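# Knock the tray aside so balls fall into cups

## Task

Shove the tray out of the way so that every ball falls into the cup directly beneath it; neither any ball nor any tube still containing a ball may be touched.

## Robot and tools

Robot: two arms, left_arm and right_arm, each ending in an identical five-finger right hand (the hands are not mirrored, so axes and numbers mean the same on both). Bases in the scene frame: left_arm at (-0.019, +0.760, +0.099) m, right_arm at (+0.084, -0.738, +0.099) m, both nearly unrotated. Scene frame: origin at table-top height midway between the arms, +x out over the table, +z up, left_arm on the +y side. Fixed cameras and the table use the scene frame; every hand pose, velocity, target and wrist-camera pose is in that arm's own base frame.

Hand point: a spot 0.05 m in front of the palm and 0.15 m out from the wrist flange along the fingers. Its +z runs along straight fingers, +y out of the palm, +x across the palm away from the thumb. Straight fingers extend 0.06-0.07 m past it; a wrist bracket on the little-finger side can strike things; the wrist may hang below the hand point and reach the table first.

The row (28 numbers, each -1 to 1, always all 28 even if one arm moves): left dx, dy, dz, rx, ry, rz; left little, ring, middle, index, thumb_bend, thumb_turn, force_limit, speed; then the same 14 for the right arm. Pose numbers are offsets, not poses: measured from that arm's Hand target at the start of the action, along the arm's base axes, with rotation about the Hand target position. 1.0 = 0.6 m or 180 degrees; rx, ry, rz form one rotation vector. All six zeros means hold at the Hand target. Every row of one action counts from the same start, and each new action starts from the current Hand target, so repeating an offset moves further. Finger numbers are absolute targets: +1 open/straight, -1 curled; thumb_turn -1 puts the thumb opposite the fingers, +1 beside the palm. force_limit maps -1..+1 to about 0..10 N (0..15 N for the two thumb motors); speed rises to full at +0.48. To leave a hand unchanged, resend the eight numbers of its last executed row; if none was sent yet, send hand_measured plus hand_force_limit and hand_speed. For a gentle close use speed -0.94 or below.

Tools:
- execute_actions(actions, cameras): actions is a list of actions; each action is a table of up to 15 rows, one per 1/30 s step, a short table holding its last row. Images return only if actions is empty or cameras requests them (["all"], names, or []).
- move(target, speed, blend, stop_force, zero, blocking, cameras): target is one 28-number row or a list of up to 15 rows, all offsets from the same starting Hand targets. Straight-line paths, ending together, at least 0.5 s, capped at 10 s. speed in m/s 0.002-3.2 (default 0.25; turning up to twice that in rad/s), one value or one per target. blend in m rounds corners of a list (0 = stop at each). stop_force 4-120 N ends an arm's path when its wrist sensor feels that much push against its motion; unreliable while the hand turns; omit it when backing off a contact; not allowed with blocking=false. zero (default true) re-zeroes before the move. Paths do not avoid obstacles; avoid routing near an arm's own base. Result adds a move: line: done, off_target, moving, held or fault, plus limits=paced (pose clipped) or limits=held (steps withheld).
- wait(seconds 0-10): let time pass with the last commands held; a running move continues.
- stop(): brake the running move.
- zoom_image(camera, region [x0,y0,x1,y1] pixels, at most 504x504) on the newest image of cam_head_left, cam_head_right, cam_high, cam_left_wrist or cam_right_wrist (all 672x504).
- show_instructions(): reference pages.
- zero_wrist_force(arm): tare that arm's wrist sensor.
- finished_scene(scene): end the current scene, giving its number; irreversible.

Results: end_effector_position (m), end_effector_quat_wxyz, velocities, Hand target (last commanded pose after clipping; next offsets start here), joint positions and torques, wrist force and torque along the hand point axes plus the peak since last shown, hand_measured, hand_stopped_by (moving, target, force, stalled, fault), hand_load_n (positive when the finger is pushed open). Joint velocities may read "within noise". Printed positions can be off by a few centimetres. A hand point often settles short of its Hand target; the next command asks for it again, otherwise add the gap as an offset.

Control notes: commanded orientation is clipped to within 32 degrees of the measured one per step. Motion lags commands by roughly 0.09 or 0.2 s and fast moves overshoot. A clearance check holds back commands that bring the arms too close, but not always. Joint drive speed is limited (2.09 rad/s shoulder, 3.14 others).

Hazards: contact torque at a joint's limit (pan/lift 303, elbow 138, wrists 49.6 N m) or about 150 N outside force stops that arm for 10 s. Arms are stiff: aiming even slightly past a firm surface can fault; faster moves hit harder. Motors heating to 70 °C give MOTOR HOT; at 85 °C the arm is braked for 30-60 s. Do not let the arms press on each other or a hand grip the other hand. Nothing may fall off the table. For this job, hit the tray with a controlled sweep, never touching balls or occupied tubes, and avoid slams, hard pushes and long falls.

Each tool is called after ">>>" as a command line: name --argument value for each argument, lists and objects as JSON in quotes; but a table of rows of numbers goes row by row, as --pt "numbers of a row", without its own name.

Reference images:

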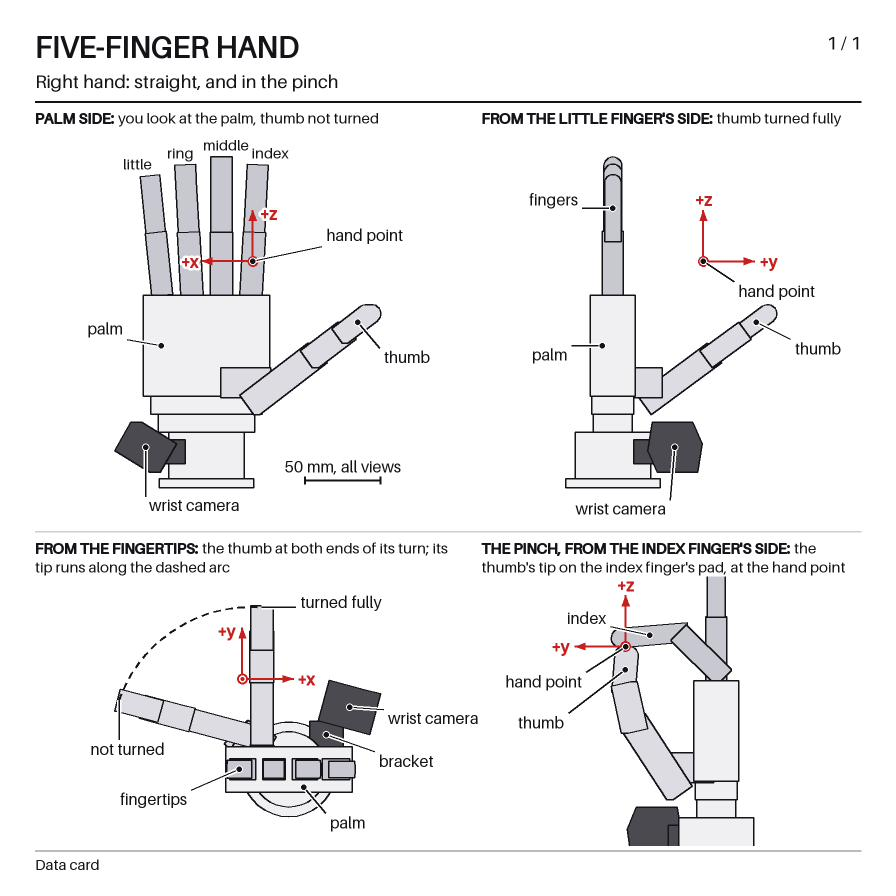

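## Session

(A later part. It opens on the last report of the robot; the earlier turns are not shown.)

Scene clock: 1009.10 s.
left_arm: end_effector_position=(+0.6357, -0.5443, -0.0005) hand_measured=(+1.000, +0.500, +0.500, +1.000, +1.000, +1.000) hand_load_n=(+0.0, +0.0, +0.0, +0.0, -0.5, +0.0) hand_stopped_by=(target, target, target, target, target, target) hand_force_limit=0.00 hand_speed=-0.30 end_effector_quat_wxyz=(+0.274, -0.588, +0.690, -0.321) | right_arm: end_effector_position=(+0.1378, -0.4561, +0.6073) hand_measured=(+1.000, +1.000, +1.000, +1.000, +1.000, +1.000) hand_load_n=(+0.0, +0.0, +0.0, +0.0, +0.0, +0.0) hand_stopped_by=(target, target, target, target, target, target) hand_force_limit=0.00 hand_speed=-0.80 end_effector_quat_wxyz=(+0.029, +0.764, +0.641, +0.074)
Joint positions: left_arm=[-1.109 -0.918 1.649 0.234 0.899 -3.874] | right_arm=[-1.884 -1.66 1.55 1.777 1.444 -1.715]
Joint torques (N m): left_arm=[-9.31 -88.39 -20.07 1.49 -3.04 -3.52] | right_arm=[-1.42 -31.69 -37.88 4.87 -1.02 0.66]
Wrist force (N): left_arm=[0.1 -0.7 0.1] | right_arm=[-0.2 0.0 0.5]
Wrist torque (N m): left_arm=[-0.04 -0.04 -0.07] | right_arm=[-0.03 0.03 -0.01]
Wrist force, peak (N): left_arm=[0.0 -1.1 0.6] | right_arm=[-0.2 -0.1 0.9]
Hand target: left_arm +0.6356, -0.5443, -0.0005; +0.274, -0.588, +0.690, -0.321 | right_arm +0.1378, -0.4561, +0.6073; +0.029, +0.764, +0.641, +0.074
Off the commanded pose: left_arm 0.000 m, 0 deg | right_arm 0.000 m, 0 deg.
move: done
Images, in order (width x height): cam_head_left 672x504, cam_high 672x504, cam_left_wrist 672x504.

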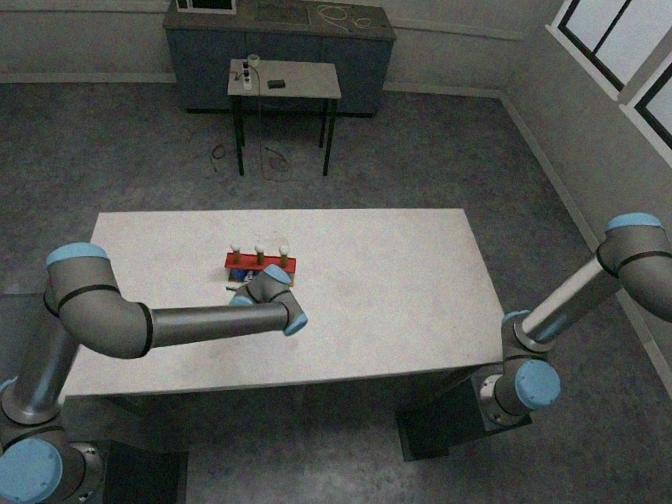

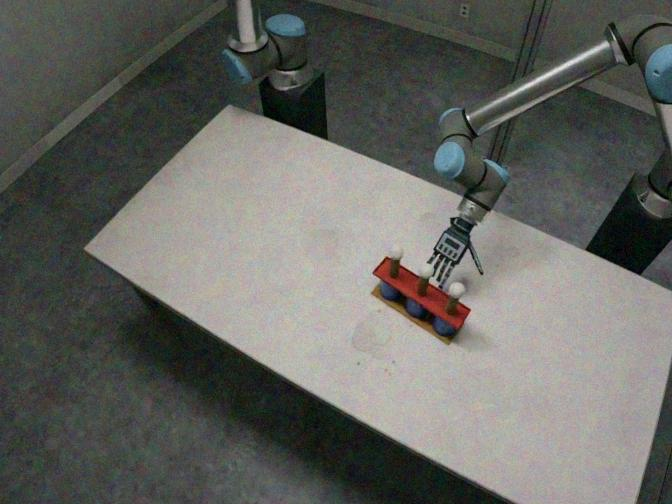

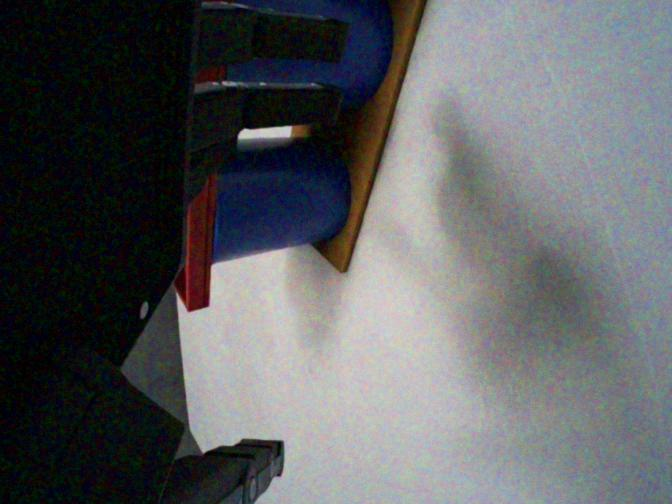

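>>> move --target '[-0.2157, 0.0218, -0.0033, 0,0,0, 1,-1,-1,1,1,1,0,-0.3, 0,0,0,0,0,0, 1,1,1,1,1,1,0,-0.8]' --speed 0.15 --cameras '["cam_high", "cam_head_left"]'

>>> zoom_image --camera "cam_high" --region '[365, 225, 475, 335]'

>>> zoom_image --camera "cam_head_left" --region '[215, 235, 305, 305]'

Scene clock: 1072.50 s.
left_arm: end_effector_position=(+0.5062, -0.5312, -0.0024) hand_measured=(+1.000, -1.000, -1.000, +1.000, +1.000, +1.000) hand_load_n=(+0.0, +0.0, +0.0, +0.0, +0.0, +0.0) hand_stopped_by=(target, target, target, target, target, target) hand_force_limit=0.00 hand_speed=-0.30 end_effector_quat_wxyz=(+0.274, -0.588, +0.690, -0.321) | right_arm: end_effector_position=(+0.1378, -0.4561, +0.6073) hand_measured=(+1.000, +1.000, +1.000, +1.000, +1.000, +1.000) hand_load_n=(+0.0, +0.0, +0.0, +0.0, +0.0, +0.0) hand_stopped_by=(target, target, target, target, target, target) hand_force_limit=0.00 hand_speed=-0.80 end_effector_quat_wxyz=(+0.029, +0.764, +0.641, +0.074)
Joint positions: left_arm=[-1.287 -0.996 1.834 0.261 0.807 -4.077] | right_arm=[-1.884 -1.66 1.55 1.777 1.444 -1.715]
Joint torques (N m): left_arm=[-7.83 -61.16 -20.16 0.11 0.63 0.74] | right_arm=[-0.52 -30.55 -38 4.67 -1.11 0.12]
Wrist force (N): left_arm=[-0.1 -1.1 0.2] | right_arm=[-0.3 -0.1 0.4]
Wrist torque (N m): left_arm=[-0.11 0.00 -0.12] | right_arm=[-0.03 0.03 -0.01]
Wrist force, peak (N): left_arm=[-0.3 -1.9 1.4] | right_arm=[-0.3 0.1 0.8]
Hand target: left_arm +0.5062, -0.5312, -0.0024; +0.274, -0.588, +0.690, -0.321 | right_arm +0.1378, -0.4561, +0.6073; +0.029, +0.764, +0.641, +0.074
Off the commanded pose: left_arm 0.000 m, 0 deg | right_arm 0.000 m, 0 deg.
move: done
Images, in order (width x height): cam_head_left 672x504, cam_high 672x504.

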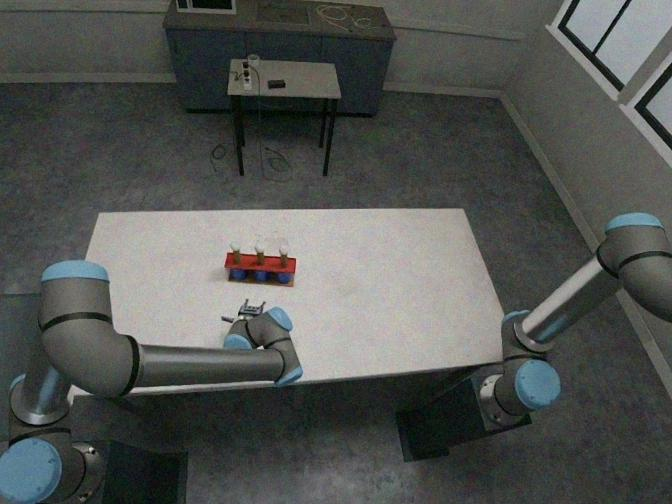

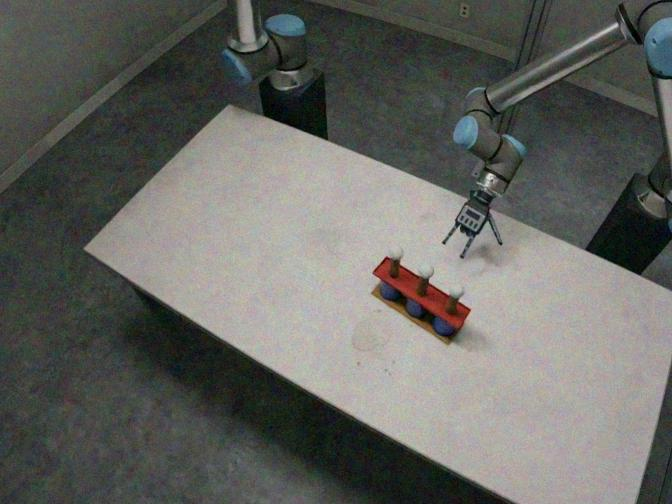

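Scaled by 4.582 from the camera's 672x504 image, which has a finer 960x720 frame.

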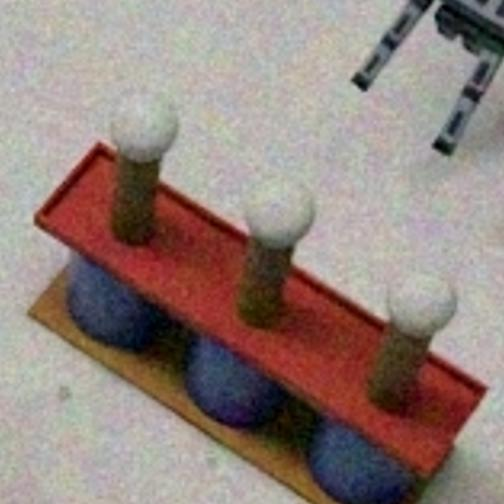

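Scaled by 5.600 from the camera's 672x504 image, which has a finer 960x720 frame.

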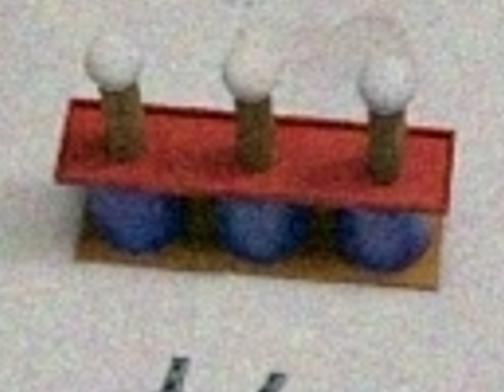

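>>> execute_actions --actions '[[[0.0550,-0.0077,0,0,0,0,1,-1,-1,1,1,1,0,-0.3,0,0,0,0,0,0,1,1,1,1,1,1,0,-0.8],[0.1100,-0.0154,0,0,0,0,1,-1,-1,1,1,1,0,-0.3,0,0,0,0,0,0,1,1,1,1,1,1,0,-0.8],[0.1650,-0.0232,0,0,0,0,1,-1,-1,1,1,1,0,-0.3,0,0,0,0,0,0,1,1,1,1,1,1,0,-0.8],[0.2200,-0.0309,0,0,0,0,1,-1,-1,1,1,1,0,-0.3,0,0,0,0,0,0,1,1,1,1,1,1,0,-0.8],[0.2750,-0.0386,0,0,0,0,1,-1,-1,1,1,1,0,-0.3,0,0,0,0,0,0,1,1,1,1,1,1,0,-0.8],[0.3300,-0.0463,0,0,0,0,1,-1,-1,1,1,1,0,-0.3,0,0,0,0,0,0,1,1,1,1,1,1,0,-0.8],[0.3300,-0.0463,0,0,0,0,1,-1,-1,1,1,1,0,-0.3,0,0,0,0,0,0,1,1,1,1,1,1,0,-0.8],[0.2145,-0.0301,0,0,0,0,1,-1,-1,1,1,1,0,-0.3,0,0,0,0,0,0,1,1,1,1,1,1,0,-0.8],[0.1650,-0.0232,0,0,0,0,1,-1,-1,1,1,1,0,-0.3,0,0,0,0,0,0,1,1,1,1,1,1,0,-0.8],[0.1155,-0.0162,0,0,0,0,1,-1,-1,1,1,1,0,-0.3,0,0,0,0,0,0,1,1,1,1,1,1,0,-0.8],[0.066,-0.0093,0,0,0,0,1,-1,-1,1,1,1,0,-0.3,0,0,0,0,0,0,1,1,1,1,1,1,0,-0.8],[0.033,-0.0046,0,0,0,0,1,-1,-1,1,1,1,0,-0.3,0,0,0,0,0,0,1,1,1,1,1,1,0,-0.8],[0,0,0,0,0,0,1,-1,-1,1,1,1,0,-0.3,0,0,0,0,0,0,1,1,1,1,1,1,0,-0.8]]]' --cameras '["all"]'

>>> zoom_image --camera "cam_high" --region '[340, 225, 475, 360]'

>>> zoom_image --camera "cam_head_left" --region '[200, 200, 310, 310]'

Scene clock: 1100.57 s.
left_arm: end_effector_position=(+0.5109, -0.5304, -0.0033) hand_measured=(+1.000, -1.000, -1.000, +1.000, +1.000, +1.000) hand_load_n=(+0.0, +0.0, +0.0, +0.0, +0.0, +0.0) hand_stopped_by=(target, target, target, target, target, target) hand_force_limit=0.00 hand_speed=-0.30 end_effector_quat_wxyz=(+0.273, -0.586, +0.691, -0.322) | right_arm: end_effector_position=(+0.1378, -0.4561, +0.6073) hand_measured=(+1.000, +1.000, +1.000, +1.000, +1.000, +1.000) hand_load_n=(+0.0, +0.0, +0.0, +0.0, +0.0, +0.0) hand_stopped_by=(target, target, target, target, target, target) hand_force_limit=0.00 hand_speed=-0.80 end_effector_quat_wxyz=(+0.029, +0.764, +0.641, +0.074)
Joint positions: left_arm=[-1.279 -0.996 1.833 0.251 0.813 -4.061] | right_arm=[-1.884 -1.66 1.55 1.777 1.444 -1.715]
Joint torques (N m): left_arm=[-7.43 -80.03 -18.64 3.39 -4.24 -4] | right_arm=[-0.35 -29.41 -37.74 4.7 -0.94 0.3]
Wrist force (N): left_arm=[0.2 -1.0 0.5] | right_arm=[0.0 -0.2 0.2]
Wrist torque (N m): left_arm=[-0.12 -0.05 0.07] | right_arm=[-0.05 0.00 0.00]
Wrist force, peak (N): left_arm=[-6.4 -19.4 18.3] | right_arm=[-0.6 -0.1 0.8]
Hand target: left_arm +0.5062, -0.5312, -0.0024; +0.274, -0.588, +0.690, -0.321 | right_arm +0.1378, -0.4561, +0.6073; +0.029, +0.764, +0.641, +0.074
Off the commanded pose: left_arm 0.005 m, 0 deg | right_arm 0.000 m, 0 deg.

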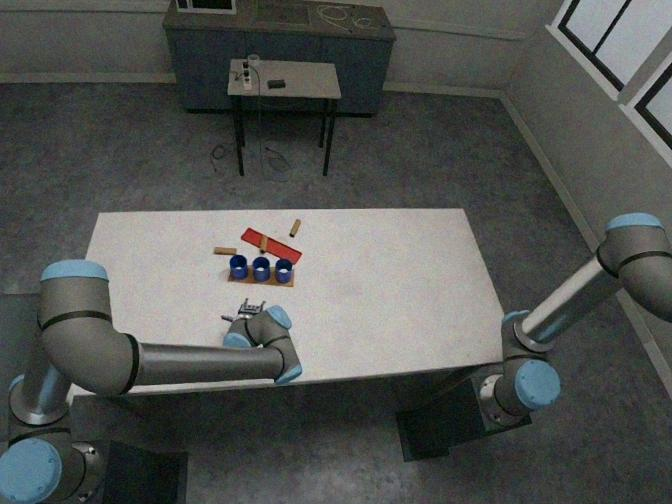

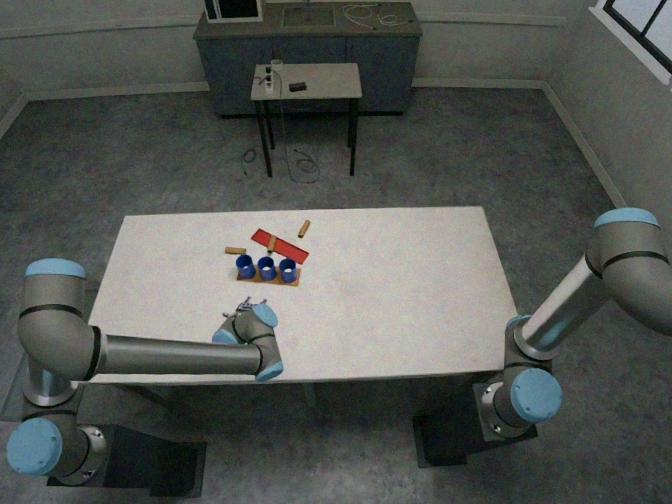

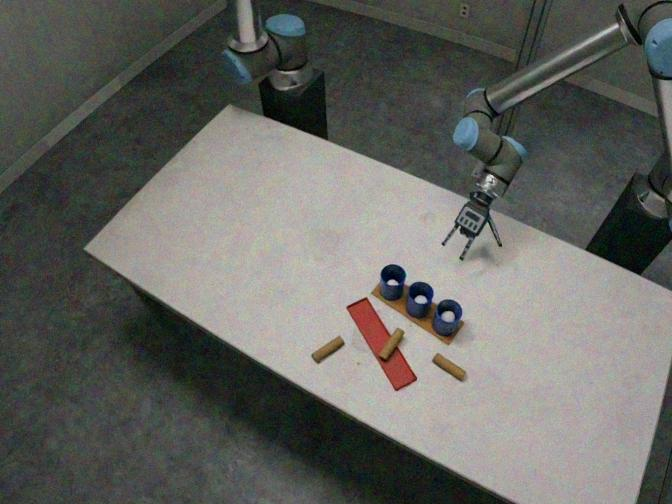

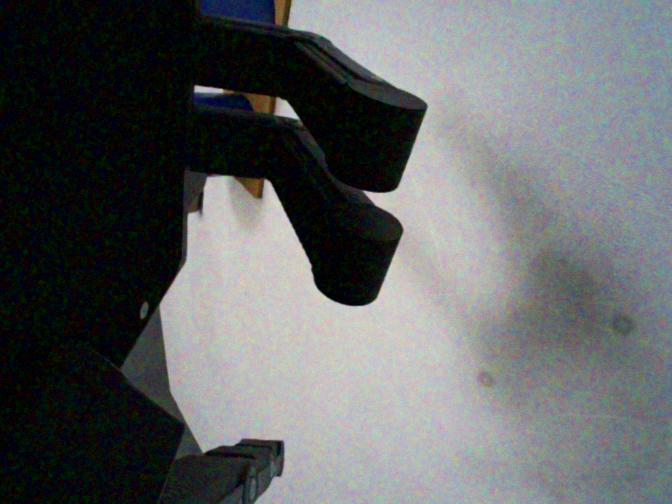

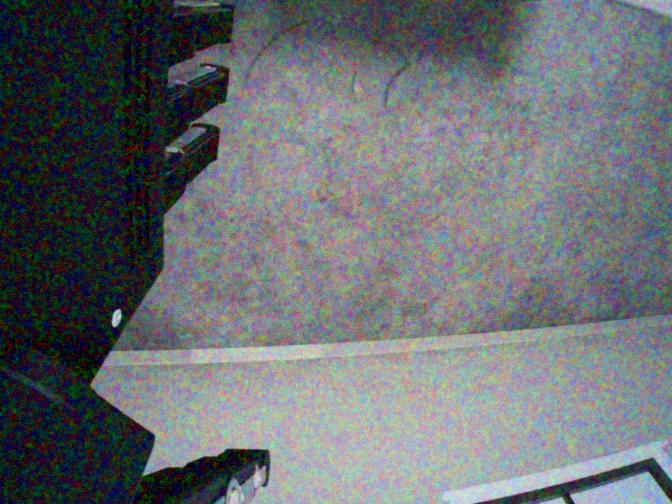

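Scaled by 3.733 from the camera's 672x504 image, which has a finer 960x720 frame.

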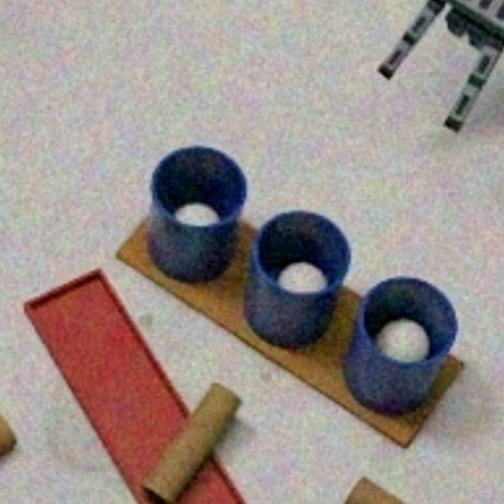

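Scaled by 4.582 from the camera's 672x504 image, which has a finer 960x720 frame.

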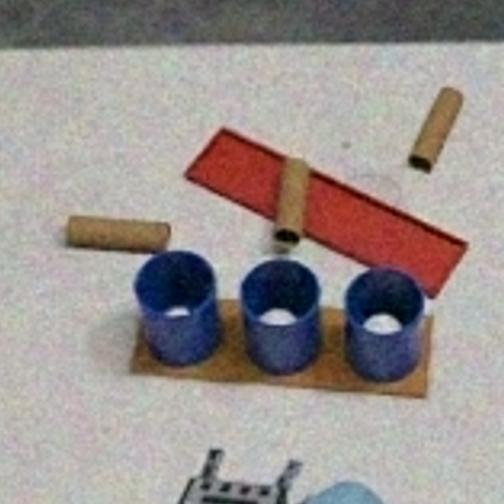

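>>> finished_scene --scene 1

The scene is finished: the task was done.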